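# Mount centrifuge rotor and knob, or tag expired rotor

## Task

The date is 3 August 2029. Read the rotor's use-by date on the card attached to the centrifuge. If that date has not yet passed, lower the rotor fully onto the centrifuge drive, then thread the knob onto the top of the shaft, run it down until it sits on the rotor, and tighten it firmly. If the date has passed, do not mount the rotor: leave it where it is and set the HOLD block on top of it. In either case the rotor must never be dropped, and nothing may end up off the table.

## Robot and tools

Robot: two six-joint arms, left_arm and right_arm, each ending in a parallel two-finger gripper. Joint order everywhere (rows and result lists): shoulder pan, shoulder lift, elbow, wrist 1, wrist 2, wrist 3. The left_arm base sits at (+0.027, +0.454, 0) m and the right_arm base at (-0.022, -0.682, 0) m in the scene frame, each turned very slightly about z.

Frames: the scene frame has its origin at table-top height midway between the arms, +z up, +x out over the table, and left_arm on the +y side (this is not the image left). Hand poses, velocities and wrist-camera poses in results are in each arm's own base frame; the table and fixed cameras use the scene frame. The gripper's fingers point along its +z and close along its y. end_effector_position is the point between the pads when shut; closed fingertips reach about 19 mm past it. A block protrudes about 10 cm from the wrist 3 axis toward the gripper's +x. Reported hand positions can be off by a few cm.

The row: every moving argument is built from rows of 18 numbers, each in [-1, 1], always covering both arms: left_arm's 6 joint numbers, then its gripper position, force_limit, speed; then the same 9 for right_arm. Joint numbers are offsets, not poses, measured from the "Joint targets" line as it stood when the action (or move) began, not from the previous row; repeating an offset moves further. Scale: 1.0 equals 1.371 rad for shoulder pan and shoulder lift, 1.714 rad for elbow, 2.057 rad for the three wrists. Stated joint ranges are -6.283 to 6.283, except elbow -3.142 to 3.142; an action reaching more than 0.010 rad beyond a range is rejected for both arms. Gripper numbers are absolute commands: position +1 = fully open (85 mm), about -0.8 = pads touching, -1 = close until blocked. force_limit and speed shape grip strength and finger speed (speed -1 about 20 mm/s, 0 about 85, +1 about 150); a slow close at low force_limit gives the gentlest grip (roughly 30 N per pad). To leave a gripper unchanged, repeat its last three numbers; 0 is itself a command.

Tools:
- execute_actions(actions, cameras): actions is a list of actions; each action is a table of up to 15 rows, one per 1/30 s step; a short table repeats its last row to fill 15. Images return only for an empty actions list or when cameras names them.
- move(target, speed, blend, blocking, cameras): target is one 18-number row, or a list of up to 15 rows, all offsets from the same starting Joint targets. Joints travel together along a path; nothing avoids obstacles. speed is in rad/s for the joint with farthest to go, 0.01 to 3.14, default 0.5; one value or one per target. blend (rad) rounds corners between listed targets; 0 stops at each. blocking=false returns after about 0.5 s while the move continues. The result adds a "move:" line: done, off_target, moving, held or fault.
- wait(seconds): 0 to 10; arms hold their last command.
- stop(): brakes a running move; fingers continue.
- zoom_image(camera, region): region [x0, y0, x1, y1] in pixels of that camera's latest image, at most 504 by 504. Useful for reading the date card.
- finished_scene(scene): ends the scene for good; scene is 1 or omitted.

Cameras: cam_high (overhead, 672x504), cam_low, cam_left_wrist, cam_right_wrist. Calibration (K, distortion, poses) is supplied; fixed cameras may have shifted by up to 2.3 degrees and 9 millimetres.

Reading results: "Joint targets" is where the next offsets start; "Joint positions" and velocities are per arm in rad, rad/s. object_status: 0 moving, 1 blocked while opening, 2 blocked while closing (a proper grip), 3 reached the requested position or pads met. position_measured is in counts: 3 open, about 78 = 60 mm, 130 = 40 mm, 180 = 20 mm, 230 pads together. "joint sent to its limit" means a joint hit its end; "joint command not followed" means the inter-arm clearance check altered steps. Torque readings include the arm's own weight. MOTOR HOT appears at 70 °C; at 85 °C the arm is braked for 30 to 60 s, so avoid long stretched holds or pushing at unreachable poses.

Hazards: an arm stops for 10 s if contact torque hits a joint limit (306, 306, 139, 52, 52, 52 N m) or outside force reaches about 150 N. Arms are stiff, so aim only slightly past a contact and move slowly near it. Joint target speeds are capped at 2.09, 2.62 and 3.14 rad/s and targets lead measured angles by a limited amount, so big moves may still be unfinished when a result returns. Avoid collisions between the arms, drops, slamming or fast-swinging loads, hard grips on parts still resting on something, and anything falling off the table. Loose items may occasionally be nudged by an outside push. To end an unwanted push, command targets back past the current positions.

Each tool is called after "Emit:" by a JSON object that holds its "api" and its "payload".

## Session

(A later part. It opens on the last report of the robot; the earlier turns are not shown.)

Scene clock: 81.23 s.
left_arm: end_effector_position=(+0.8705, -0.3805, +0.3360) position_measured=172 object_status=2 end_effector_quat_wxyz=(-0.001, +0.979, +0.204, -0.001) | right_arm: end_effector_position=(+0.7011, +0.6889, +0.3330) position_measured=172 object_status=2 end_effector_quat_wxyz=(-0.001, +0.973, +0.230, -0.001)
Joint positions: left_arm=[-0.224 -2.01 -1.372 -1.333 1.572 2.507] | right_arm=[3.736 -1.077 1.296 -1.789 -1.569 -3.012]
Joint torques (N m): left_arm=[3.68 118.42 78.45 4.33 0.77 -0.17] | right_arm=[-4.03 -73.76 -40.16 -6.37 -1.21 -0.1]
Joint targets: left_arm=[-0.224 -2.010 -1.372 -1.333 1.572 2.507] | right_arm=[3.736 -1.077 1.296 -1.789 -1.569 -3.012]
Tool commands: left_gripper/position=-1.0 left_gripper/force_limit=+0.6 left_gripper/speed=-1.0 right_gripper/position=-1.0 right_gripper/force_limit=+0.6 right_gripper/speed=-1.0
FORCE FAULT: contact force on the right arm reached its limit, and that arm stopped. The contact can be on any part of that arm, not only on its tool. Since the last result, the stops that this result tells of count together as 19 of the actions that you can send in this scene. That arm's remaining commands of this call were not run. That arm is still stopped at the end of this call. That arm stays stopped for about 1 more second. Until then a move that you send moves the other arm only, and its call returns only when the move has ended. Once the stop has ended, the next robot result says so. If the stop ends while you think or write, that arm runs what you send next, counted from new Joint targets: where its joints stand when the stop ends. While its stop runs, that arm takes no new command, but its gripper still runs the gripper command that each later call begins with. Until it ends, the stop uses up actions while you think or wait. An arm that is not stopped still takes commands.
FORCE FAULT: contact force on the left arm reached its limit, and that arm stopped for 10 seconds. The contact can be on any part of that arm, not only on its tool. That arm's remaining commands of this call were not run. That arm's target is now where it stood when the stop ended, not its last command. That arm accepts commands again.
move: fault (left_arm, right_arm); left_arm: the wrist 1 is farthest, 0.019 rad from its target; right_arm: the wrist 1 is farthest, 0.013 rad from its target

Emit:
{"api": "wait", "payload": {"seconds": 1.0, "cameras": ["all"]}}

Emit:
{"api": "zoom_image", "payload": {"camera": "cam_high", "region": [210, 210, 400, 400]}}

Emit:
{"api": "zoom_image", "payload": {"camera": "cam_high", "region": [280, 280, 340, 340]}}

Emit:
{"api": "zoom_image", "payload": {"camera": "cam_low", "region": [290, 165, 420, 255]}}

Scene clock: 82.47 s.
left_arm: end_effector_position=(+0.8705, -0.3805, +0.3360) position_measured=172 object_status=2 end_effector_quat_wxyz=(-0.001, +0.979, +0.204, -0.001) | right_arm: end_effector_position=(+0.7011, +0.6889, +0.3330) position_measured=172 object_status=2 end_effector_quat_wxyz=(-0.001, +0.973, +0.230, -0.001)
Joint positions: left_arm=[-0.224 -2.01 -1.372 -1.333 1.572 2.507] | right_arm=[3.736 -1.077 1.296 -1.789 -1.569 -3.012]
Joint torques (N m): left_arm=[5.62 134.37 78.23 4.03 0.66 0.32] | right_arm=[-4.08 -74.01 -39.73 -5.59 -4.73 -0.14]
Joint targets: left_arm=[-0.224 -2.010 -1.372 -1.333 1.572 2.507] | right_arm=[3.736 -1.077 1.296 -1.789 -1.569 -3.012]
Tool commands: left_gripper/position=-1.0 left_gripper/force_limit=+0.6 left_gripper/speed=-1.0 right_gripper/position=-1.0 right_gripper/force_limit=+0.6 right_gripper/speed=-1.0
FORCE FAULT, CONTINUED: the right arm's stop, for the force fault that an earlier result reported, is over. That arm's target is now where it stood when the stop ended, not its last command. That arm accepts commands again.
wait: 1.00 s; at rest from the start
camera_calibration:
cam_left_wrist: T_world_to_cam=[[0.393852, -0.918974, -0.0191554, -0.675221], [-0.858585, -0.375252, 0.34931, 0.506131], [-0.328195, -0.12113, -0.936811, 0.684761], [0, 0, 0, 1]] pos_world=[0.925229, -0.347639, 0.451762]
cam_right_wrist: T_world_to_cam=[[0.459141, -0.888295, -0.0110424, 0.300055], [-0.831749, -0.434214, 0.345907, 0.789688], [-0.312062, -0.149636, -0.938204, 0.764384], [0, 0, 0, 1]] pos_world=[0.75759, 0.72381, 0.447303]

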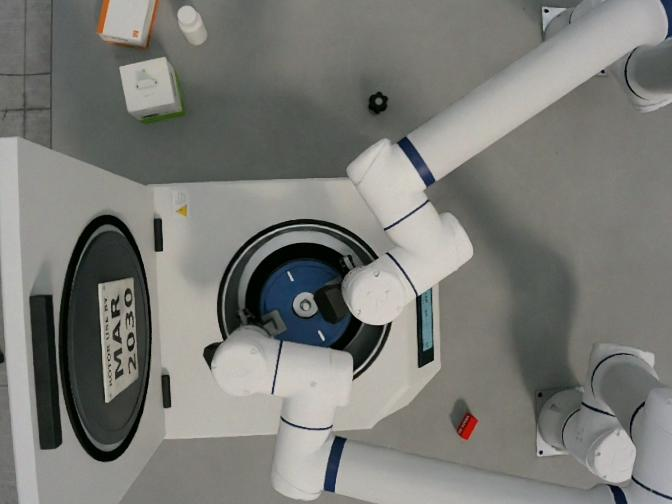

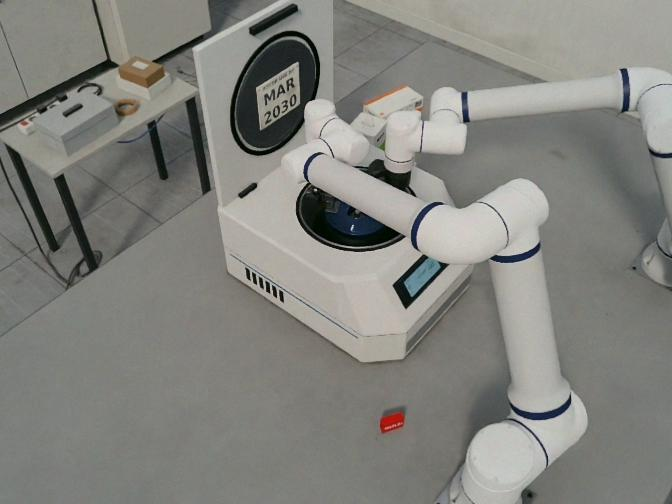

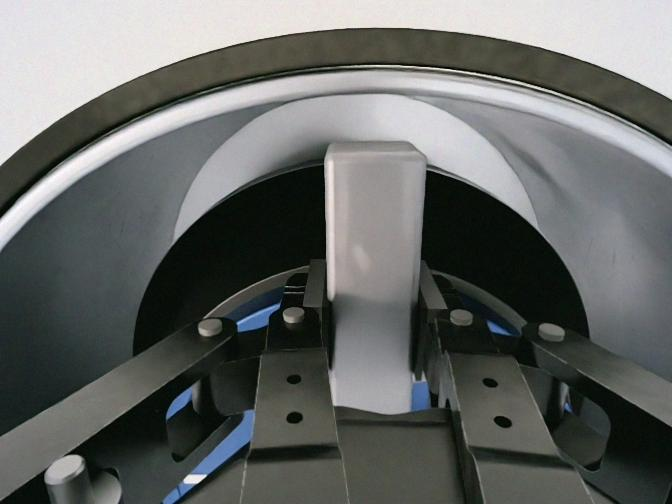

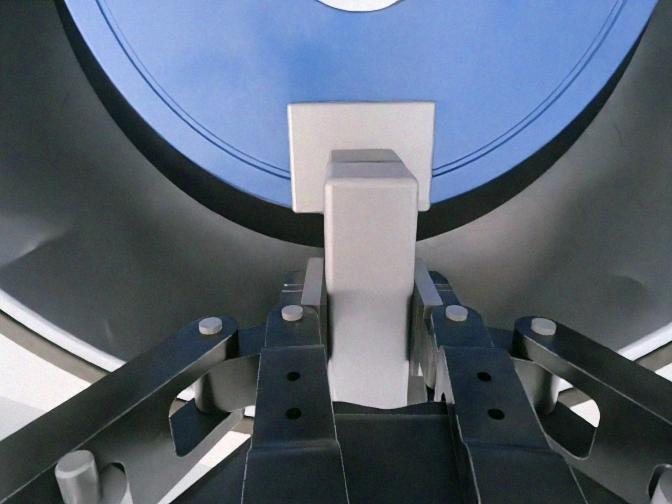

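Scaled by 2.653.

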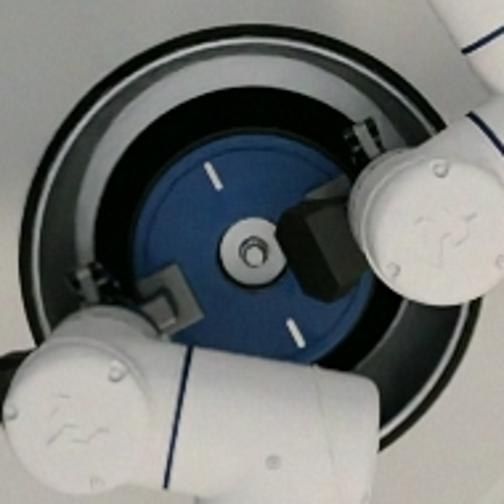

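Scaled by 8.400.

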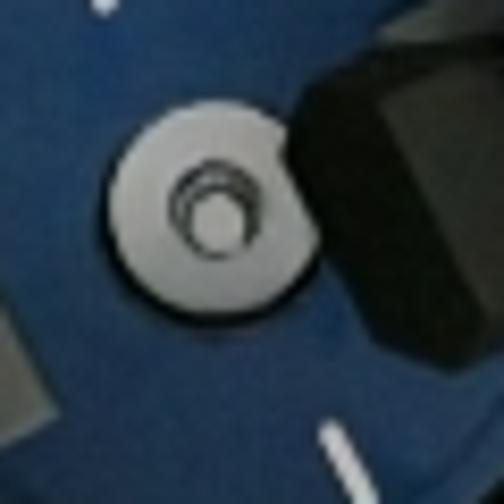

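Scaled by 3.877.

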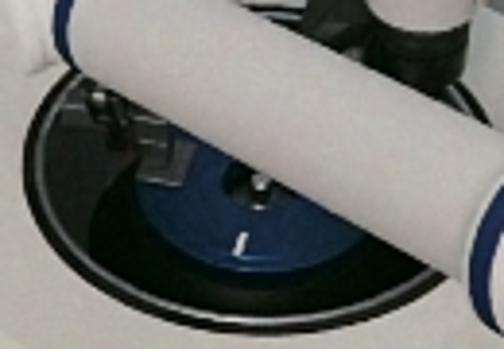

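Emit:
{"api": "move", "payload": {"target": [[0,0.0021,0.0069,-0.0059,0,0,-1,0.6,-1,0,-0.0031,-0.009,0.0092,-0.001,0,-1,0.6,-1],[-0.0025,-0.0015,0.0111,-0.007,0,0.0153,-1,0.6,-1,0.0031,-0.0015,-0.0109,0.0097,-0.001,0.019,-1,0.6,-1]], "speed": 0.03, "cameras": ["cam_high","cam_low"]}}

Emit:
{"api": "zoom_image", "payload": {"camera": "cam_high", "region": [280, 260, 340, 320]}}

Emit:
{"api": "zoom_image", "payload": {"camera": "cam_high", "region": [260, 250, 360, 350]}}

Scene clock: 87.37 s.
left_arm: end_effector_position=(+0.8732, -0.3844, +0.3452) position_measured=172 object_status=2 end_effector_quat_wxyz=(-0.001, +0.982, +0.187, +0.000) | right_arm: end_effector_position=(+0.6998, +0.6922, +0.3453) position_measured=172 object_status=2 end_effector_quat_wxyz=(+0.000, +0.977, +0.213, +0.000)
Joint positions: left_arm=[-0.228 -2.012 -1.353 -1.347 1.572 2.538] | right_arm=[3.74 -1.079 1.277 -1.769 -1.571 -2.973]
Joint torques (N m): left_arm=[-5.79 103.68 118.71 8.69 0.29 6.7] | right_arm=[1.49 -130.45 -68.88 15.04 -5.22 5.42]
Joint targets: left_arm=[-0.228 -2.012 -1.353 -1.347 1.572 2.538] | right_arm=[3.740 -1.079 1.277 -1.769 -1.571 -2.973]
move: done
Images, in order (width x height): cam_high 672x504, cam_low 672x504.

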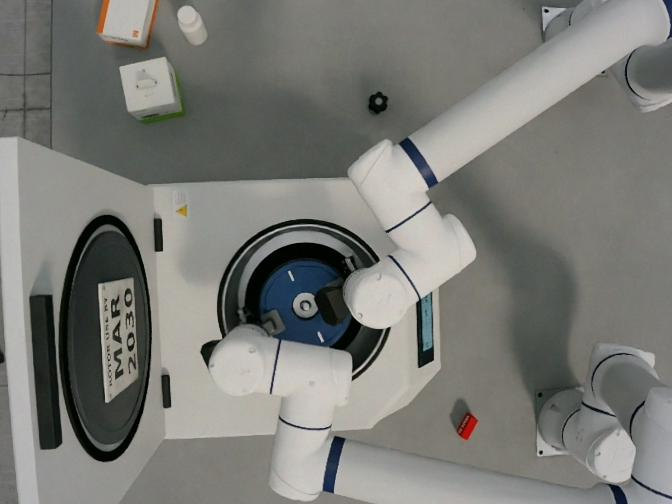

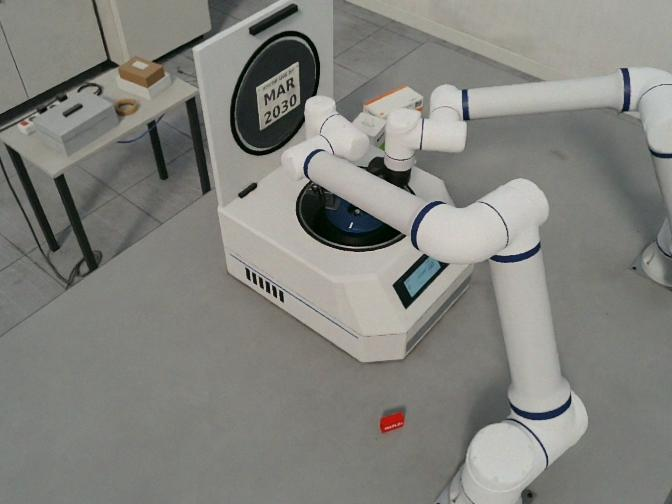

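Scaled by 8.400.

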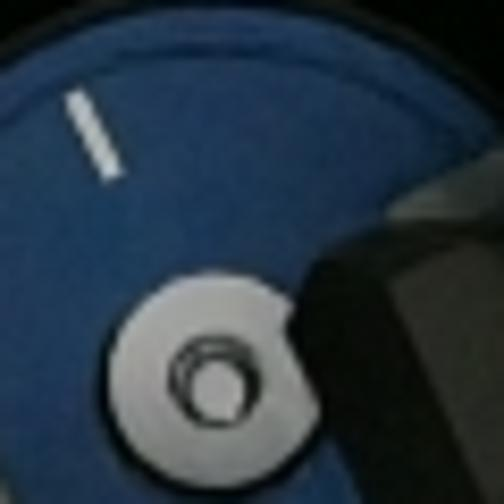

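Scaled by 5.040.

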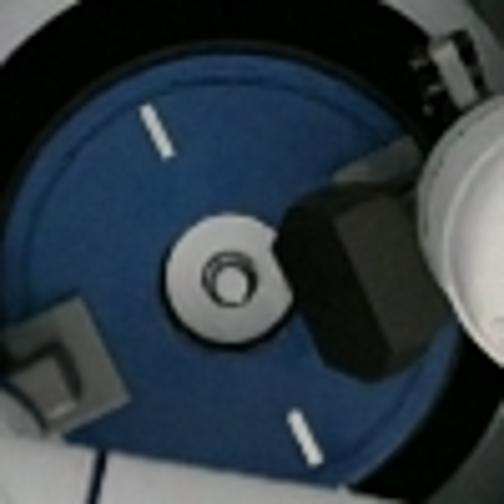

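Emit:
{"api": "move", "payload": {"target": [0,-0.0031,-0.0071,0.008,0,0,-1,0.6,-1,0,0.0028,0.0073,-0.0079,0,0,-1,0.6,-1], "speed": 0.02}}

Emit:
{"api": "move", "payload": {"target": [0,-0.0009,-0.0021,0.0023,0,0,-1,0.6,-1,0,0.0008,0.0021,-0.0023,0,0,-1,0.6,-1], "speed": 0.01}}

Scene clock: 88.60 s.
left_arm: end_effector_position=(+0.8734, -0.3845, +0.3351) position_measured=172 object_status=2 end_effector_quat_wxyz=(+0.000, +0.982, +0.187, +0.000) | right_arm: end_effector_position=(+0.6999, +0.6924, +0.3351) position_measured=172 object_status=2 end_effector_quat_wxyz=(+0.000, +0.977, +0.213, +0.000)
Joint positions: left_arm=[-0.228 -2.016 -1.365 -1.331 1.572 2.538] | right_arm=[3.74 -1.075 1.29 -1.785 -1.571 -2.973]
Joint torques (N m): left_arm=[13.32 84.67 75.29 11.17 0.86 5.03] | right_arm=[-11.62 -110.62 -38.78 5.83 -3.27 3.88]
Joint targets: left_arm=[-0.228 -2.016 -1.365 -1.331 1.572 2.538] | right_arm=[3.740 -1.075 1.290 -1.785 -1.571 -2.973]
move: done

Scene clock: 89.30 s.
left_arm: end_effector_position=(+0.8735, -0.3845, +0.3325) position_measured=172 object_status=2 end_effector_quat_wxyz=(+0.000, +0.982, +0.187, +0.001) | right_arm: end_effector_position=(+0.7000, +0.6924, +0.3327) position_measured=172 object_status=2 end_effector_quat_wxyz=(+0.000, +0.977, +0.213, +0.001)
Joint positions: left_arm=[-0.228 -2.017 -1.368 -1.326 1.572 2.538] | right_arm=[3.74 -1.075 1.293 -1.79 -1.571 -2.973]
Joint torques (N m): left_arm=[17.33 -21.12 -6.72 8.48 0.77 4.22] | right_arm=[-20.12 -31.36 10.15 10.61 -5.64 2.78]
Joint targets: left_arm=[-0.228 -2.017 -1.369 -1.326 1.572 2.538] | right_arm=[3.740 -1.074 1.293 -1.790 -1.571 -2.973]
move: done

Emit:
{"api": "move", "payload": {"target": [[0,0.0054,0.0121,-0.0136,0,0,-1,0.6,-1,0,-0.0047,-0.0124,0.0135,0,0,-1,0.6,-1],[-0.0133,-0.0117,0.0328,-0.0198,0,0.076,-1,0.6,-1,0.0146,0.0061,-0.0263,0.0179,0,0.0948,-1,0.6,-1],[-0.0133,-0.0148,0.0259,-0.012,0,0.076,-1,0.6,-1,0.0146,0.0088,-0.0192,0.0102,0,0.0948,-1,0.6,-1]], "speed": [0.04,0.06,0.02]}}

Emit:
{"api": "move", "payload": {"target": [0,-0.0012,-0.0028,0.0031,0,0,-1,0.6,-1,0,0.0011,0.0028,-0.0031,0,0,-1,0.6,-1], "speed": 0.01}}

Scene clock: 96.67 s.
left_arm: end_effector_position=(+0.8800, -0.4038, +0.3399) position_measured=172 object_status=2 end_effector_quat_wxyz=(-0.001, +0.995, +0.100, +0.000) | right_arm: end_effector_position=(+0.6932, +0.7114, +0.3402) position_measured=172 object_status=2 end_effector_quat_wxyz=(+0.000, +0.992, +0.127, +0.000)
Joint positions: left_arm=[-0.246 -2.038 -1.324 -1.351 1.572 2.695] | right_arm=[3.76 -1.062 1.26 -1.769 -1.571 -2.778]
Joint torques (N m): left_arm=[15.94 63.65 79.73 19.37 -1.91 6.59] | right_arm=[-17.3 -100.88 -31.19 7.27 -7.9 5.15]
Joint targets: left_arm=[-0.246 -2.038 -1.324 -1.351 1.572 2.695] | right_arm=[3.760 -1.062 1.260 -1.769 -1.571 -2.778]
move: done

Scene clock: 97.73 s.
left_arm: end_effector_position=(+0.8784, -0.4031, +0.3354) position_measured=172 object_status=2 end_effector_quat_wxyz=(-0.002, +0.995, +0.100, -0.002) | right_arm: end_effector_position=(+0.6932, +0.7113, +0.3351) position_measured=172 object_status=2 end_effector_quat_wxyz=(+0.001, +0.992, +0.127, +0.000)
Joint positions: left_arm=[-0.246 -2.038 -1.33 -1.35 1.572 2.695] | right_arm=[3.76 -1.06 1.266 -1.775 -1.571 -2.778]
Joint torques (N m): left_arm=[7.23 121.36 78.32 3 1.46 -0.11] | right_arm=[-30.17 -119.17 -70.34 -14.55 -6.25 3.9]
Joint targets: left_arm=[-0.246 -2.038 -1.330 -1.350 1.572 2.695] | right_arm=[3.760 -1.061 1.265 -1.775 -1.571 -2.778]
Tool commands: left_gripper/position=-1.0 left_gripper/force_limit=+0.6 left_gripper/speed=-1.0 right_gripper/position=-1.0 right_gripper/force_limit=+0.6 right_gripper/speed=-1.0
FORCE FAULT: contact force on the left arm reached its limit, and that arm stopped. The contact can be on any part of that arm, not only on its tool. That arm's remaining commands of this call were not run. That arm is still stopped at the end of this call. That arm stays stopped for about 10 more seconds. Until then a move that you send moves the other arm only, and its call returns only when the move has ended. Once the stop has ended, the next robot result says so. If the stop ends while you think or write, that arm runs what you send next, counted from new Joint targets: where its joints stand when the stop ends. While its stop runs, that arm takes no new command, but its gripper still runs the gripper command that each later call begins with. Until it ends, the stop uses up actions while you think or wait. An arm that is not stopped still takes commands.
move: fault (left_arm)

Emit:
{"api": "wait", "payload": {"seconds": 10, "cameras": ["all"]}}

Emit:
{"api": "zoom_image", "payload": {"camera": "cam_high", "region": [260, 250, 360, 350]}}

Emit:
{"api": "zoom_image", "payload": {"camera": "cam_low", "region": [290, 165, 420, 255]}}

Scene clock: 108.20 s.
left_arm: end_effector_position=(+0.8784, -0.4030, +0.3353) position_measured=172 object_status=2 end_effector_quat_wxyz=(-0.002, +0.995, +0.100, -0.002) | right_arm: end_effector_position=(+0.6933, +0.7115, +0.3361) position_measured=172 object_status=2 end_effector_quat_wxyz=(+0.000, +0.992, +0.127, +0.000)
Joint positions: left_arm=[-0.246 -2.039 -1.33 -1.35 1.572 2.695] | right_arm=[3.76 -1.061 1.265 -1.775 -1.571 -2.778]
Joint torques (N m): left_arm=[-3.45 125.35 78.39 3.14 0.5 0.23] | right_arm=[-5.19 -146.73 -82.55 -6.69 -2.37 -2.36]
Joint targets: left_arm=[-0.246 -2.039 -1.330 -1.350 1.572 2.695] | right_arm=[3.760 -1.061 1.265 -1.775 -1.571 -2.778]
Tool commands: left_gripper/position=-1.0 left_gripper/force_limit=+0.6 left_gripper/speed=-1.0 right_gripper/position=-1.0 right_gripper/force_limit=+0.6 right_gripper/speed=-1.0
FORCE FAULT, CONTINUED: the left arm's stop, for the force fault that an earlier result reported, is over. The rest of the stop counts as 19 of the actions that you can send in this scene. That arm's target is now where it stood when the stop ended, not its last command. That arm accepts commands again.
wait: 10.00 s; at rest from the start
camera_calibration:
cam_left_wrist: T_world_to_cam=[[0.194322, -0.980723, -0.0205462, -0.54823], [-0.916519, -0.188986, 0.352531, 0.629576], [-0.349618, -0.0496735, -0.935575, 0.731173], [0, 0, 0, 1]] pos_world=[0.939182, -0.38236, 0.450858]
cam_right_wrist: T_world_to_cam=[[0.264059, -0.964464, -0.00908229, 0.512568], [-0.904473, -0.250882, 0.344944, 0.712191], [-0.334965, -0.0828708, -0.938579, 0.736775], [0, 0, 0, 1]] pos_world=[0.755603, 0.734087, 0.450511]

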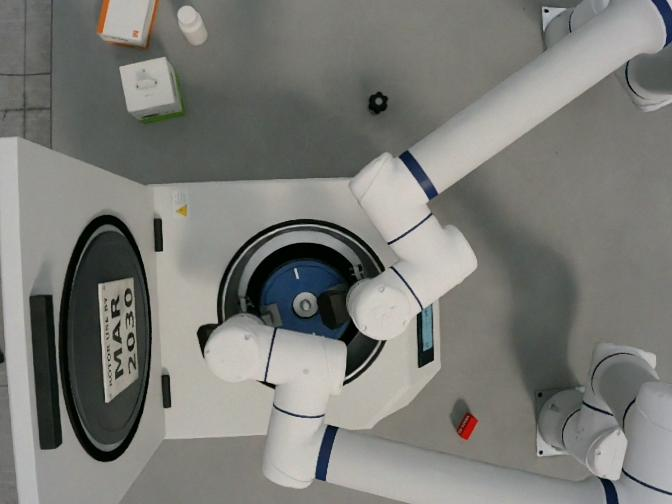

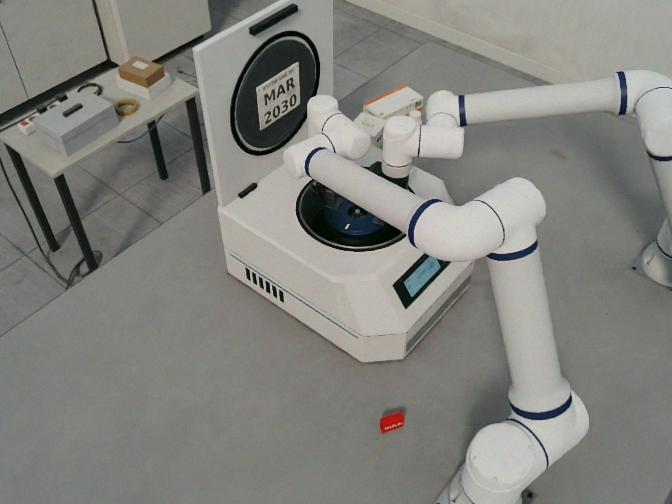

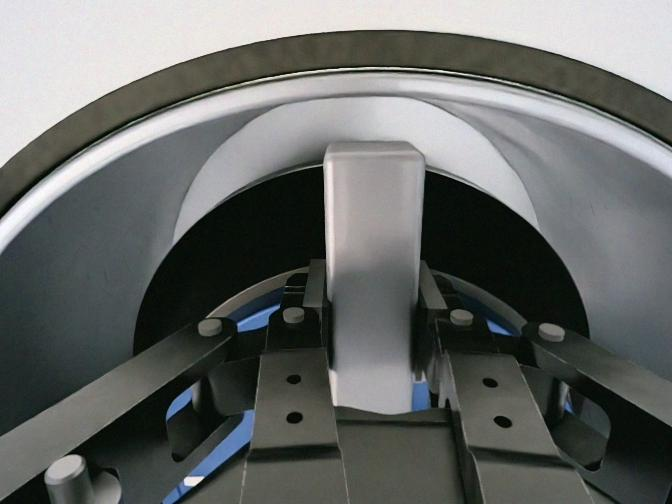

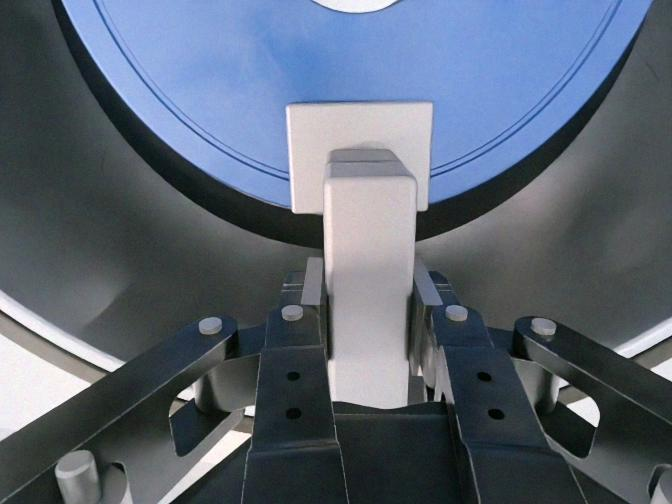

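Scaled by 5.040.

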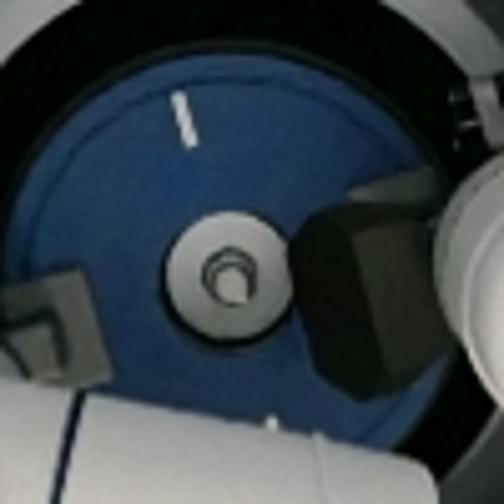

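Scaled by 3.877.

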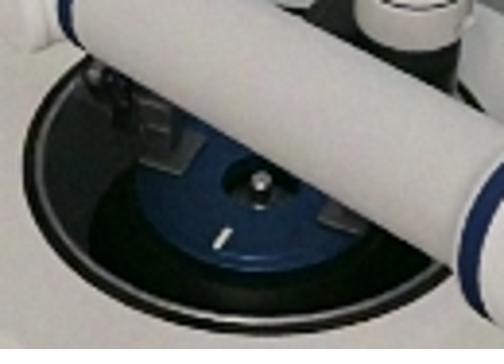

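Emit:
{"api": "move", "payload": {"target": [[0,0.0043,0.0096,-0.0109,0,0,-1,0.6,-1,0,-0.0038,-0.0099,0.0108,0,0,-1,0.6,-1],[0.0136,0.0217,-0.0106,-0.0025,0,-0.0786,-1,0.6,-1,-0.0151,-0.0148,0.004,0.0067,0,-0.0975,-1,0.6,-1],[0.0136,0.0177,-0.0196,0.0076,0,-0.0786,-1,0.6,-1,-0.0151,-0.0113,0.0132,-0.0033,0,-0.0975,-1,0.6,-1]], "speed": [0.04,0.06,0.02]}}

Emit:
{"api": "move", "payload": {"target": [0,-0.0006,-0.0014,0.0016,0,0,-1,0.6,-1,0,0.0005,0.0014,-0.0015,0,0,-1,0.6,-1], "speed": 0.01}}

Emit:
{"api": "move", "payload": {"target": [0,-0.0004,-0.0008,0.0009,0,0,-1,0.6,-1,0,0.0003,0.0008,-0.0009,0,0,-1,0.6,-1], "speed": 0.01}}

Scene clock: 114.90 s.
left_arm: end_effector_position=(+0.8733, -0.3836, +0.3375) position_measured=172 object_status=2 end_effector_quat_wxyz=(-0.001, +0.982, +0.190, +0.001) | right_arm: end_effector_position=(+0.7002, +0.6917, +0.3368) position_measured=172 object_status=2 end_effector_quat_wxyz=(+0.000, +0.976, +0.216, +0.000)
Joint positions: left_arm=[-0.227 -2.014 -1.363 -1.334 1.572 2.533] | right_arm=[3.74 -1.076 1.288 -1.782 -1.571 -2.978]
Joint torques (N m): left_arm=[29.15 102.67 92.82 12.52 0.86 -2.58] | right_arm=[-19.64 -100.68 -37.12 1.57 -5.71 -3.72]
Joint targets: left_arm=[-0.227 -2.014 -1.363 -1.334 1.572 2.533] | right_arm=[3.740 -1.076 1.288 -1.782 -1.571 -2.978]
move: done

Scene clock: 115.60 s.
left_arm: end_effector_position=(+0.8733, -0.3837, +0.3355) position_measured=172 object_status=2 end_effector_quat_wxyz=(+0.000, +0.982, +0.190, +0.001) | right_arm: end_effector_position=(+0.7002, +0.6917, +0.3348) position_measured=172 object_status=2 end_effector_quat_wxyz=(+0.000, +0.976, +0.216, +0.000)
Joint positions: left_arm=[-0.227 -2.015 -1.366 -1.331 1.572 2.533] | right_arm=[3.74 -1.076 1.29 -1.785 -1.571 -2.978]
Joint torques (N m): left_arm=[26.3 102.38 89.97 13.61 1.76 -2.34] | right_arm=[-20.62 -100.72 -37.81 2.51 -6.34 -3.59]
Joint targets: left_arm=[-0.227 -2.015 -1.366 -1.331 1.572 2.533] | right_arm=[3.740 -1.076 1.290 -1.785 -1.571 -2.978]
move: done

Scene clock: 116.30 s.
left_arm: end_effector_position=(+0.8734, -0.3837, +0.3344) position_measured=172 object_status=2 end_effector_quat_wxyz=(+0.000, +0.982, +0.190, +0.001) | right_arm: end_effector_position=(+0.7003, +0.6918, +0.3339) position_measured=172 object_status=2 end_effector_quat_wxyz=(+0.000, +0.976, +0.216, +0.000)
Joint positions: left_arm=[-0.227 -2.015 -1.367 -1.329 1.572 2.533] | right_arm=[3.74 -1.075 1.291 -1.787 -1.571 -2.978]
Joint torques (N m): left_arm=[23.11 61.79 58.78 12.81 2.71 -2.47] | right_arm=[-21.36 -72.42 -17.55 4.27 -6.89 -3.86]
Joint targets: left_arm=[-0.227 -2.016 -1.367 -1.329 1.572 2.533] | right_arm=[3.740 -1.075 1.292 -1.787 -1.571 -2.978]
move: done

Emit:
{"api": "move", "payload": {"target": [0.0012,0.0018,-0.0021,0.0005,0,-0.0077,-1,0.6,-1,-0.0015,-0.0008,0.001,-0.0003,0,-0.0095,-1,0.6,-1], "speed": 0.02}}

Emit:
{"api": "move", "payload": {"target": [0.0012,0.0018,-0.0021,0.0005,0,-0.0077,-1,0.6,-1,-0.0015,-0.0008,0.001,-0.0003,0,-0.0095,-1,0.6,-1], "speed": 0.02}}

Emit:
{"api": "move", "payload": {"target": [0.0012,0.0018,-0.0021,0.0005,0,-0.0077,-1,0.6,-1,-0.0015,-0.0008,0.001,-0.0003,0,-0.0095,-1,0.6,-1], "speed": 0.02}}

Emit:
{"api": "move", "payload": {"target": [0.0012,0.0018,-0.0021,0.0005,0,-0.0077,-1,0.6,-1,-0.0015,-0.0008,0.001,-0.0003,0,-0.0095,-1,0.6,-1], "speed": 0.02}}

Scene clock: 118.03 s.
left_arm: end_effector_position=(+0.8725, -0.3819, +0.3342) position_measured=172 object_status=2 end_effector_quat_wxyz=(-0.001, +0.980, +0.198, +0.001) | right_arm: end_effector_position=(+0.7011, +0.6899, +0.3337) position_measured=172 object_status=2 end_effector_quat_wxyz=(+0.000, +0.975, +0.224, +0.000)
Joint positions: left_arm=[-0.226 -2.013 -1.371 -1.328 1.572 2.517] | right_arm=[3.738 -1.076 1.293 -1.788 -1.571 -2.998]
Joint torques (N m): left_arm=[32.38 79.5 48.01 11.07 3.08 -2.57] | right_arm=[-27.43 -79.25 -12.33 4.79 -7.61 -4.86]
Joint targets: left_arm=[-0.226 -2.013 -1.371 -1.328 1.572 2.517] | right_arm=[3.738 -1.076 1.293 -1.788 -1.571 -2.998]
move: done

Scene clock: 119.27 s.
left_arm: end_effector_position=(+0.8716, -0.3801, +0.3342) position_measured=172 object_status=2 end_effector_quat_wxyz=(-0.001, +0.978, +0.207, +0.001) | right_arm: end_effector_position=(+0.7020, +0.6881, +0.3336) position_measured=172 object_status=2 end_effector_quat_wxyz=(+0.000, +0.973, +0.233, +0.000)
Joint positions: left_arm=[-0.224 -2.011 -1.374 -1.327 1.572 2.501] | right_arm=[3.736 -1.077 1.295 -1.788 -1.571 -3.017]
Joint torques (N m): left_arm=[32.91 79.29 46.4 10.21 3.38 -2.99] | right_arm=[-27.68 -81.27 -13.54 4.44 -7.67 -4.39]
Joint targets: left_arm=[-0.224 -2.011 -1.374 -1.327 1.572 2.501] | right_arm=[3.736 -1.077 1.295 -1.788 -1.571 -3.017]
move: done

Scene clock: 120.50 s.
left_arm: end_effector_position=(+0.8707, -0.3783, +0.3342) position_measured=172 object_status=2 end_effector_quat_wxyz=(-0.001, +0.977, +0.215, +0.000) | right_arm: end_effector_position=(+0.7028, +0.6863, +0.3336) position_measured=172 object_status=2 end_effector_quat_wxyz=(+0.000, +0.971, +0.241, +0.000)
Joint positions: left_arm=[-0.222 -2.008 -1.378 -1.326 1.572 2.486] | right_arm=[3.734 -1.078 1.297 -1.789 -1.571 -3.037]
Joint torques (N m): left_arm=[30.08 78.87 46.72 10.57 3.12 -3.25] | right_arm=[-26.43 -82.75 -13.4 5.39 -7.34 -4.8]
Joint targets: left_arm=[-0.222 -2.008 -1.378 -1.326 1.572 2.485] | right_arm=[3.733 -1.078 1.297 -1.789 -1.571 -3.037]
move: done

Scene clock: 121.73 s.
left_arm: end_effector_position=(+0.8698, -0.3766, +0.3342) position_measured=172 object_status=2 end_effector_quat_wxyz=(-0.001, +0.975, +0.224, +0.000) | right_arm: end_effector_position=(+0.7037, +0.6845, +0.3336) position_measured=172 object_status=2 end_effector_quat_wxyz=(+0.000, +0.968, +0.250, +0.000)
Joint positions: left_arm=[-0.221 -2.006 -1.381 -1.325 1.572 2.47] | right_arm=[3.731 -1.079 1.298 -1.79 -1.571 -3.056]
Joint torques (N m): left_arm=[35.05 77.93 46.56 10.54 3.19 -3.33] | right_arm=[-26.01 -84.98 -12.61 8.12 -7.56 -4.92]
Joint targets: left_arm=[-0.221 -2.006 -1.381 -1.325 1.572 2.470] | right_arm=[3.731 -1.080 1.298 -1.790 -1.571 -3.056]
move: done

Emit:
{"api": "move", "payload": {"target": [[0,0.0034,0.0076,-0.0086,0,0,-1,0.6,-1,0,-0.003,-0.0078,0.0085,0,0,-1,0.6,-1],[-0.0118,-0.0131,0.0269,-0.0139,0,0.0769,-1,0.6,-1,0.016,0.0066,-0.0195,0.0124,0,0.0952,-1,0.6,-1],[-0.0118,-0.0148,0.0231,-0.0096,0,0.0769,-1,0.6,-1,0.016,0.0081,-0.0156,0.0082,0,0.0952,-1,0.6,-1]], "speed": [0.04,0.06,0.02]}}

Emit:
{"api": "move", "payload": {"target": [0,-0.0003,-0.0007,0.0008,0,0,-1,0.6,-1,0,0.0003,0.0007,-0.0008,0,0,-1,0.6,-1], "speed": 0.01}}

Emit:
{"api": "move", "payload": {"target": [0,-0.0003,-0.0007,0.0008,0,0,-1,0.6,-1,0,0.0003,0.0007,-0.0008,0,0,-1,0.6,-1], "speed": 0.01}}

Scene clock: 127.97 s.
left_arm: end_effector_position=(+0.8769, -0.3938, +0.3398) position_measured=172 object_status=2 end_effector_quat_wxyz=(-0.001, +0.990, +0.138, +0.000) | right_arm: end_effector_position=(+0.6947, +0.7041, +0.3392) position_measured=172 object_status=2 end_effector_quat_wxyz=(+0.000, +0.986, +0.165, +0.000)
Joint positions: left_arm=[-0.237 -2.026 -1.342 -1.345 1.572 2.628] | right_arm=[3.753 -1.069 1.271 -1.773 -1.571 -2.861]
Joint torques (N m): left_arm=[38.5 100.34 82.82 13.06 4.77 7.01] | right_arm=[15.36 -100.47 -32.52 1.83 0.7 5.61]
Joint targets: left_arm=[-0.237 -2.026 -1.342 -1.345 1.572 2.628] | right_arm=[3.753 -1.068 1.272 -1.773 -1.571 -2.861]
move: done

Scene clock: 128.67 s.
left_arm: end_effector_position=(+0.8769, -0.3938, +0.3387) position_measured=172 object_status=2 end_effector_quat_wxyz=(-0.001, +0.990, +0.138, +0.000) | right_arm: end_effector_position=(+0.6947, +0.7041, +0.3382) position_measured=172 object_status=2 end_effector_quat_wxyz=(+0.000, +0.986, +0.165, +0.000)
Joint positions: left_arm=[-0.237 -2.026 -1.343 -1.343 1.572 2.628] | right_arm=[3.753 -1.068 1.273 -1.774 -1.571 -2.861]
Joint torques (N m): left_arm=[43.21 58.84 47.84 10.34 6.46 6.06] | right_arm=[8.73 -61.48 -7.54 7.94 0.66 4.97]
Joint targets: left_arm=[-0.237 -2.026 -1.343 -1.343 1.572 2.628] | right_arm=[3.753 -1.068 1.273 -1.774 -1.571 -2.861]
move: done

Scene clock: 129.37 s.
left_arm: end_effector_position=(+0.8770, -0.3938, +0.3377) position_measured=172 object_status=2 end_effector_quat_wxyz=(-0.001, +0.990, +0.138, +0.000) | right_arm: end_effector_position=(+0.6947, +0.7042, +0.3371) position_measured=172 object_status=2 end_effector_quat_wxyz=(+0.000, +0.986, +0.165, +0.000)
Joint positions: left_arm=[-0.237 -2.027 -1.344 -1.341 1.572 2.628] | right_arm=[3.753 -1.068 1.274 -1.776 -1.571 -2.861]
Joint torques (N m): left_arm=[49.46 14.18 15.55 8.02 7.13 5.5] | right_arm=[2.82 -25.62 15 12.94 0.19 4.33]
Joint targets: left_arm=[-0.237 -2.027 -1.344 -1.341 1.572 2.628] | right_arm=[3.753 -1.068 1.274 -1.776 -1.571 -2.861]
move: done

Emit:
{"api": "move", "payload": {"target": [[0,0.0025,0.0055,-0.0062,0,0,-1,0.6,-1,0,-0.0022,-0.0057,0.0062,0,0,-1,0.6,-1],[0.0108,0.0168,-0.0121,-0.0014,0,-0.069,-1,0.6,-1,-0.0146,-0.0107,0.0051,0.0025,0,-0.0857,-1,0.6,-1],[0.0108,0.0142,-0.018,0.0052,0,-0.069,-1,0.6,-1,-0.0146,-0.0084,0.0111,-0.004,0,-0.0857,-1,0.6,-1]], "speed": [0.04,0.06,0.02]}}

Emit:
{"api": "move", "payload": {"target": [0,-0.0004,-0.0009,0.001,0,0,-1,0.6,-1,0,0.0004,0.0009,-0.001,0,0,-1,0.6,-1], "speed": 0.01}}

Emit:
{"api": "move", "payload": {"target": [0,-0.0003,-0.0007,0.0008,0,0,-1,0.6,-1,0,0.0003,0.0007,-0.0008,0,0,-1,0.6,-1], "speed": 0.01}}

Scene clock: 134.77 s.
left_arm: end_effector_position=(+0.8706, -0.3780, +0.3371) position_measured=172 object_status=2 end_effector_quat_wxyz=(-0.001, +0.977, +0.215, +0.000) | right_arm: end_effector_position=(+0.7030, +0.6863, +0.3371) position_measured=172 object_status=2 end_effector_quat_wxyz=(+0.000, +0.971, +0.241, +0.000)
Joint positions: left_arm=[-0.222 -2.007 -1.375 -1.331 1.572 2.486] | right_arm=[3.733 -1.08 1.293 -1.784 -1.571 -3.037]
Joint torques (N m): left_arm=[27.58 -15.81 -11.46 6.19 2.3 -2.34] | right_arm=[-17.75 -18.37 17.73 11.15 -4.66 -3.69]
Joint targets: left_arm=[-0.222 -2.007 -1.375 -1.331 1.572 2.486] | right_arm=[3.733 -1.079 1.293 -1.784 -1.571 -3.037]
move: done

Scene clock: 145.17 s.
left_arm: end_effector_position=(+0.8711, -0.3782, +0.3390) position_measured=172 object_status=2 end_effector_quat_wxyz=(+0.000, +0.977, +0.215, +0.002) | right_arm: end_effector_position=(+0.7035, +0.6875, +0.3389) position_measured=172 object_status=2 end_effector_quat_wxyz=(-0.002, +0.970, +0.241, +0.002)
Joint positions: left_arm=[-0.222 -2.006 -1.374 -1.329 1.572 2.486] | right_arm=[3.734 -1.08 1.291 -1.787 -1.569 -3.037]
Joint torques (N m): left_arm=[5.56 108.97 78.06 3.85 0.6 0.01] | right_arm=[-3.59 -73.86 -40.22 -6.57 -0.89 -0.04]
Joint targets: left_arm=[-0.222 -2.006 -1.374 -1.329 1.572 2.486] | right_arm=[3.734 -1.080 1.291 -1.787 -1.569 -3.037]
Tool commands: left_gripper/position=-1.0 left_gripper/force_limit=+0.6 left_gripper/speed=-1.0 right_gripper/position=-1.0 right_gripper/force_limit=+0.6 right_gripper/speed=-1.0
FORCE FAULT: contact force on the left arm reached its limit, and that arm stopped for 10 seconds. FORCE FAULT: contact force on the right arm reached its limit, and that arm stopped for 10 seconds. On each arm, the contact can be on any part of the arm, not only on its tool. The stops overlap, and together they count as 20 of the actions that you can send in this scene. Those arms' remaining commands of this call were not run. Those arms' targets are now where they stood when their stops ended, not their last commands. Those arms accept commands again.
move: fault (left_arm, right_arm)

not run: an earlier result of this reply reported a stop or a fault. Calls in your next reply go to the robot.

Emit:
{"api": "move", "payload": {"target": [[0,0.0006,0.0032,-0.0048,0,0,-1,0.6,-1,-0.0007,-0.0012,-0.0026,0.0054,-0.001,0,-1,0.6,-1],[-0.0025,-0.003,0.0074,-0.0058,0,0.0153,-1,0.6,-1,0.0023,0.0004,-0.0045,0.006,-0.001,0.019,-1,0.6,-1],[-0.0025,-0.0045,0.0039,-0.0019,0,0.0153,-1,0.6,-1,0.0023,0.0018,-0.0009,0.0021,-0.001,0.019,-1,0.6,-1]], "speed": [0.02,0.04,0.02], "cameras": ["cam_high"]}}

Emit:
{"api": "zoom_image", "payload": {"camera": "cam_high", "region": [290, 285, 325, 320]}}

Scene clock: 148.87 s.
left_arm: end_effector_position=(+0.8724, -0.3818, +0.3379) position_measured=172 object_status=2 end_effector_quat_wxyz=(+0.000, +0.980, +0.198, +0.001) | right_arm: end_effector_position=(+0.7015, +0.6892, +0.3379) position_measured=172 object_status=2 end_effector_quat_wxyz=(+0.000, +0.975, +0.224, +0.000)
Joint positions: left_arm=[-0.225 -2.011 -1.367 -1.333 1.572 2.517] | right_arm=[3.737 -1.078 1.289 -1.782 -1.572 -2.998]
Joint torques (N m): left_arm=[7.91 5.73 19.84 11.8 0.63 6.29] | right_arm=[-18.44 -47.98 2.41 9.93 -8.11 5.21]
Joint targets: left_arm=[-0.225 -2.012 -1.367 -1.333 1.572 2.517] | right_arm=[3.737 -1.078 1.290 -1.782 -1.571 -2.998]
move: done
Images, in order (width x height): cam_high 672x504.

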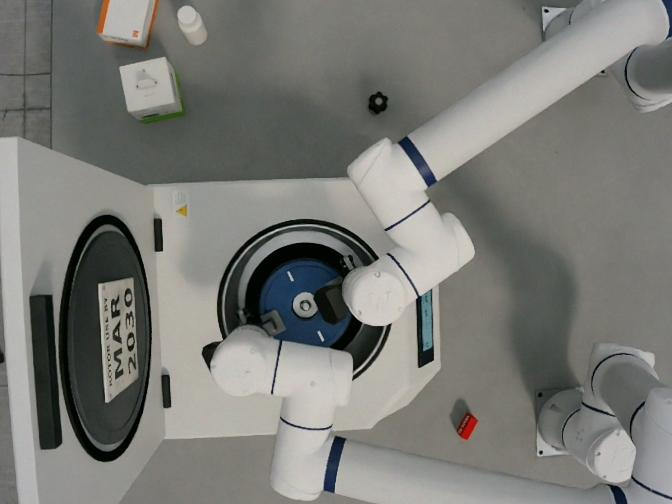

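Scaled by 14.400.

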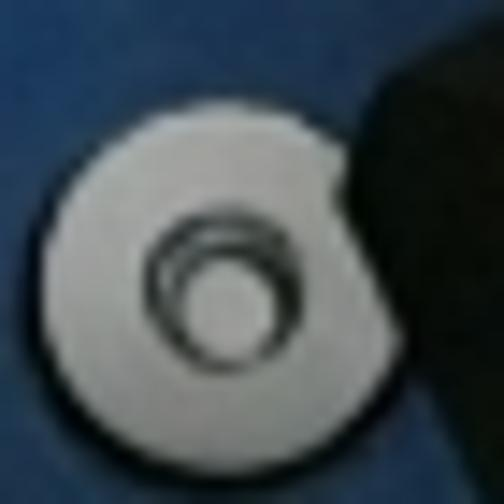

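Emit:
{"api": "move", "payload": {"target": [[0.0005,0.0035,0.0009,-0.002,0,0.0003,-1,0.6,-1,0.0007,-0.0006,-0.0024,0.0024,0,0.0004,-1,0.6,-1],[-0.0007,0.0017,0.003,-0.0026,0,0.008,-1,0.6,-1,0.0022,0.0002,-0.0034,0.0027,0,0.01,-1,0.6,-1],[-0.0007,0.0007,0.001,-0.0002,0,0.008,-1,0.6,-1,0.0022,0.001,-0.0013,0.0004,0,0.01,-1,0.6,-1]], "speed": [0.02,0.03,0.02]}}

Emit:
{"api": "move", "payload": {"target": [[0,0.0009,0.002,-0.0023,0,0,-1,0.6,-1,0,-0.0008,-0.0021,0.0023,0,0,-1,0.6,-1],[-0.0012,-0.0009,0.0041,-0.0028,0,0.0077,-1,0.6,-1,0.0015,0,-0.0031,0.0026,0,0.0095,-1,0.6,-1],[-0.0012,-0.0018,0.0021,-0.0005,0,0.0077,-1,0.6,-1,0.0015,0.0008,-0.001,0.0003,0,0.0095,-1,0.6,-1]], "speed": [0.02,0.03,0.02]}}

Scene clock: 151.90 s.
left_arm: end_effector_position=(+0.8725, -0.3827, +0.3399) position_measured=172 object_status=2 end_effector_quat_wxyz=(+0.000, +0.982, +0.190, +0.002) | right_arm: end_effector_position=(+0.7002, +0.6918, +0.3378) position_measured=172 object_status=2 end_effector_quat_wxyz=(+0.000, +0.977, +0.215, +0.000)
Joint positions: left_arm=[-0.226 -2.011 -1.365 -1.334 1.572 2.534] | right_arm=[3.74 -1.077 1.287 -1.782 -1.571 -2.977]
Joint torques (N m): left_arm=[16.82 92.81 61.45 6.95 6 6.95] | right_arm=[-2.35 -60.52 -17.34 -4.15 -1.69 6.09]
Joint targets: left_arm=[-0.226 -2.011 -1.365 -1.334 1.572 2.534] | right_arm=[3.740 -1.077 1.288 -1.782 -1.571 -2.977]
move: done

Scene clock: 153.87 s.
left_arm: end_effector_position=(+0.8734, -0.3845, +0.3399) position_measured=172 object_status=2 end_effector_quat_wxyz=(+0.000, +0.983, +0.181, +0.002) | right_arm: end_effector_position=(+0.6993, +0.6936, +0.3378) position_measured=172 object_status=2 end_effector_quat_wxyz=(+0.000, +0.978, +0.207, +0.000)
Joint positions: left_arm=[-0.228 -2.013 -1.361 -1.335 1.572 2.55] | right_arm=[3.742 -1.076 1.285 -1.781 -1.572 -2.958]
Joint torques (N m): left_arm=[22.54 93.56 62.86 8.37 3.43 7.03] | right_arm=[-0.85 -61.3 -17.89 -1.6 -4.41 6.02]
Joint targets: left_arm=[-0.228 -2.013 -1.362 -1.335 1.572 2.550] | right_arm=[3.742 -1.075 1.286 -1.781 -1.571 -2.958]
move: done

Emit:
{"api": "move", "payload": {"target": [[0,0,0,0,0,0,-1,0.6,-1,0,-0.0008,-0.0021,0.0023,0,0,-1,0.6,-1],[0.006,0.0079,-0.0083,0.0004,0,-0.0384,-1,0.6,-1,-0.0074,-0.0048,0.0024,0.0008,0,-0.0476,-1,0.6,-1],[0.006,0.0071,-0.01,0.0023,0,-0.0384,-1,0.6,-1,-0.0074,-0.0041,0.0042,-0.0011,0,-0.0476,-1,0.6,-1]], "speed": [0.02,0.05,0.02]}}

Emit:
{"api": "move", "payload": {"target": [[0,0.0008,0.0017,-0.0019,0,0,-1,0.6,-1,0,-0.0007,-0.0018,0.0019,0,0,-1,0.6,-1],[0.0025,0.0044,-0.0025,-0.0009,0,-0.0153,-1,0.6,-1,-0.0031,-0.0023,0.0002,0.0013,0,-0.019,-1,0.6,-1],[0.0025,0.0036,-0.0042,0.001,0,-0.0153,-1,0.6,-1,-0.0031,-0.0016,0.002,-0.0006,0,-0.019,-1,0.6,-1]], "speed": [0.02,0.03,0.02]}}

Scene clock: 158.83 s.
left_arm: end_effector_position=(+0.8695, -0.3757, +0.3381) position_measured=172 object_status=2 end_effector_quat_wxyz=(-0.001, +0.975, +0.224, +0.001) | right_arm: end_effector_position=(+0.7038, +0.6847, +0.3390) position_measured=172 object_status=2 end_effector_quat_wxyz=(+0.000, +0.968, +0.249, +0.001)
Joint positions: left_arm=[-0.22 -2.003 -1.378 -1.33 1.572 2.471] | right_arm=[3.732 -1.082 1.292 -1.783 -1.571 -3.056]
Joint torques (N m): left_arm=[40.11 33.72 24.64 6.34 4.29 -2.67] | right_arm=[-15.58 -85.74 -19.61 7.99 -1.03 -4.09]
Joint targets: left_arm=[-0.220 -2.004 -1.379 -1.330 1.572 2.471] | right_arm=[3.732 -1.081 1.293 -1.783 -1.571 -3.056]
move: done

Scene clock: 160.97 s.
left_arm: end_effector_position=(+0.8677, -0.3720, +0.3398) position_measured=172 object_status=2 end_effector_quat_wxyz=(-0.001, +0.971, +0.241, +0.000) | right_arm: end_effector_position=(+0.7059, +0.6818, +0.3390) position_measured=172 object_status=2 end_effector_quat_wxyz=(+0.000, +0.964, +0.264, +0.001)
Joint positions: left_arm=[-0.216 -1.998 -1.383 -1.332 1.572 2.439] | right_arm=[3.728 -1.082 1.293 -1.783 -1.571 -3.09]
Joint torques (N m): left_arm=[38.53 137.46 80.6 7.62 3.65 -3.43] | right_arm=[-4.03 -74.96 -40.43 -6.37 -0.85 -0.2]
Joint targets: left_arm=[-0.216 -1.998 -1.383 -1.332 1.572 2.439] | right_arm=[3.728 -1.082 1.293 -1.783 -1.571 -3.090]
Tool commands: left_gripper/position=-1.0 left_gripper/force_limit=+0.6 left_gripper/speed=-1.0 right_gripper/position=-1.0 right_gripper/force_limit=+0.6 right_gripper/speed=-1.0
FORCE FAULT: contact force on the right arm reached its limit, and that arm stopped. The contact can be on any part of that arm, not only on its tool. That arm's remaining commands of this call were not run. That arm is still stopped at the end of this call. That arm stays stopped for about 10 more seconds. Until then a move that you send moves the other arm only, and its call returns only when the move has ended. Once the stop has ended, the next robot result says so. If the stop ends while you think or write, that arm runs what you send next, counted from new Joint targets: where its joints stand when the stop ends. While its stop runs, that arm takes no new command, but its gripper still runs the gripper command that each later call begins with. Until it ends, the stop uses up actions while you think or wait. An arm that is not stopped still takes commands.
move: fault (right_arm); path passed 2 of 3 targets

Emit:
{"api": "wait", "payload": {"seconds": 9.5}}

Scene clock: 171.70 s.
left_arm: end_effector_position=(+0.8676, -0.3720, +0.3399) position_measured=172 object_status=2 end_effector_quat_wxyz=(-0.001, +0.971, +0.241, +0.000) | right_arm: end_effector_position=(+0.7059, +0.6818, +0.3390) position_measured=172 object_status=2 end_effector_quat_wxyz=(+0.000, +0.964, +0.264, +0.001)
Joint positions: left_arm=[-0.216 -1.998 -1.383 -1.332 1.572 2.439] | right_arm=[3.728 -1.082 1.293 -1.783 -1.571 -3.09]
Joint torques (N m): left_arm=[27.41 137.25 106.57 4.17 6.56 -2.11] | right_arm=[-2.83 -75.41 -40.15 -6.54 -0.76 0]
Joint targets: left_arm=[-0.216 -1.998 -1.383 -1.332 1.572 2.439] | right_arm=[3.728 -1.082 1.293 -1.783 -1.571 -3.090]
Tool commands: left_gripper/position=-1.0 left_gripper/force_limit=+0.6 left_gripper/speed=-1.0 right_gripper/position=-1.0 right_gripper/force_limit=+0.6 right_gripper/speed=-1.0
FORCE FAULT, CONTINUED: the right arm's stop, for the force fault that an earlier result reported, is over. The rest of the stop counts as 20 of the actions that you can send in this scene. That arm's target is now where it stood when the stop ended, not its last command. That arm accepts commands again.
wait: 9.50 s; at rest from the start


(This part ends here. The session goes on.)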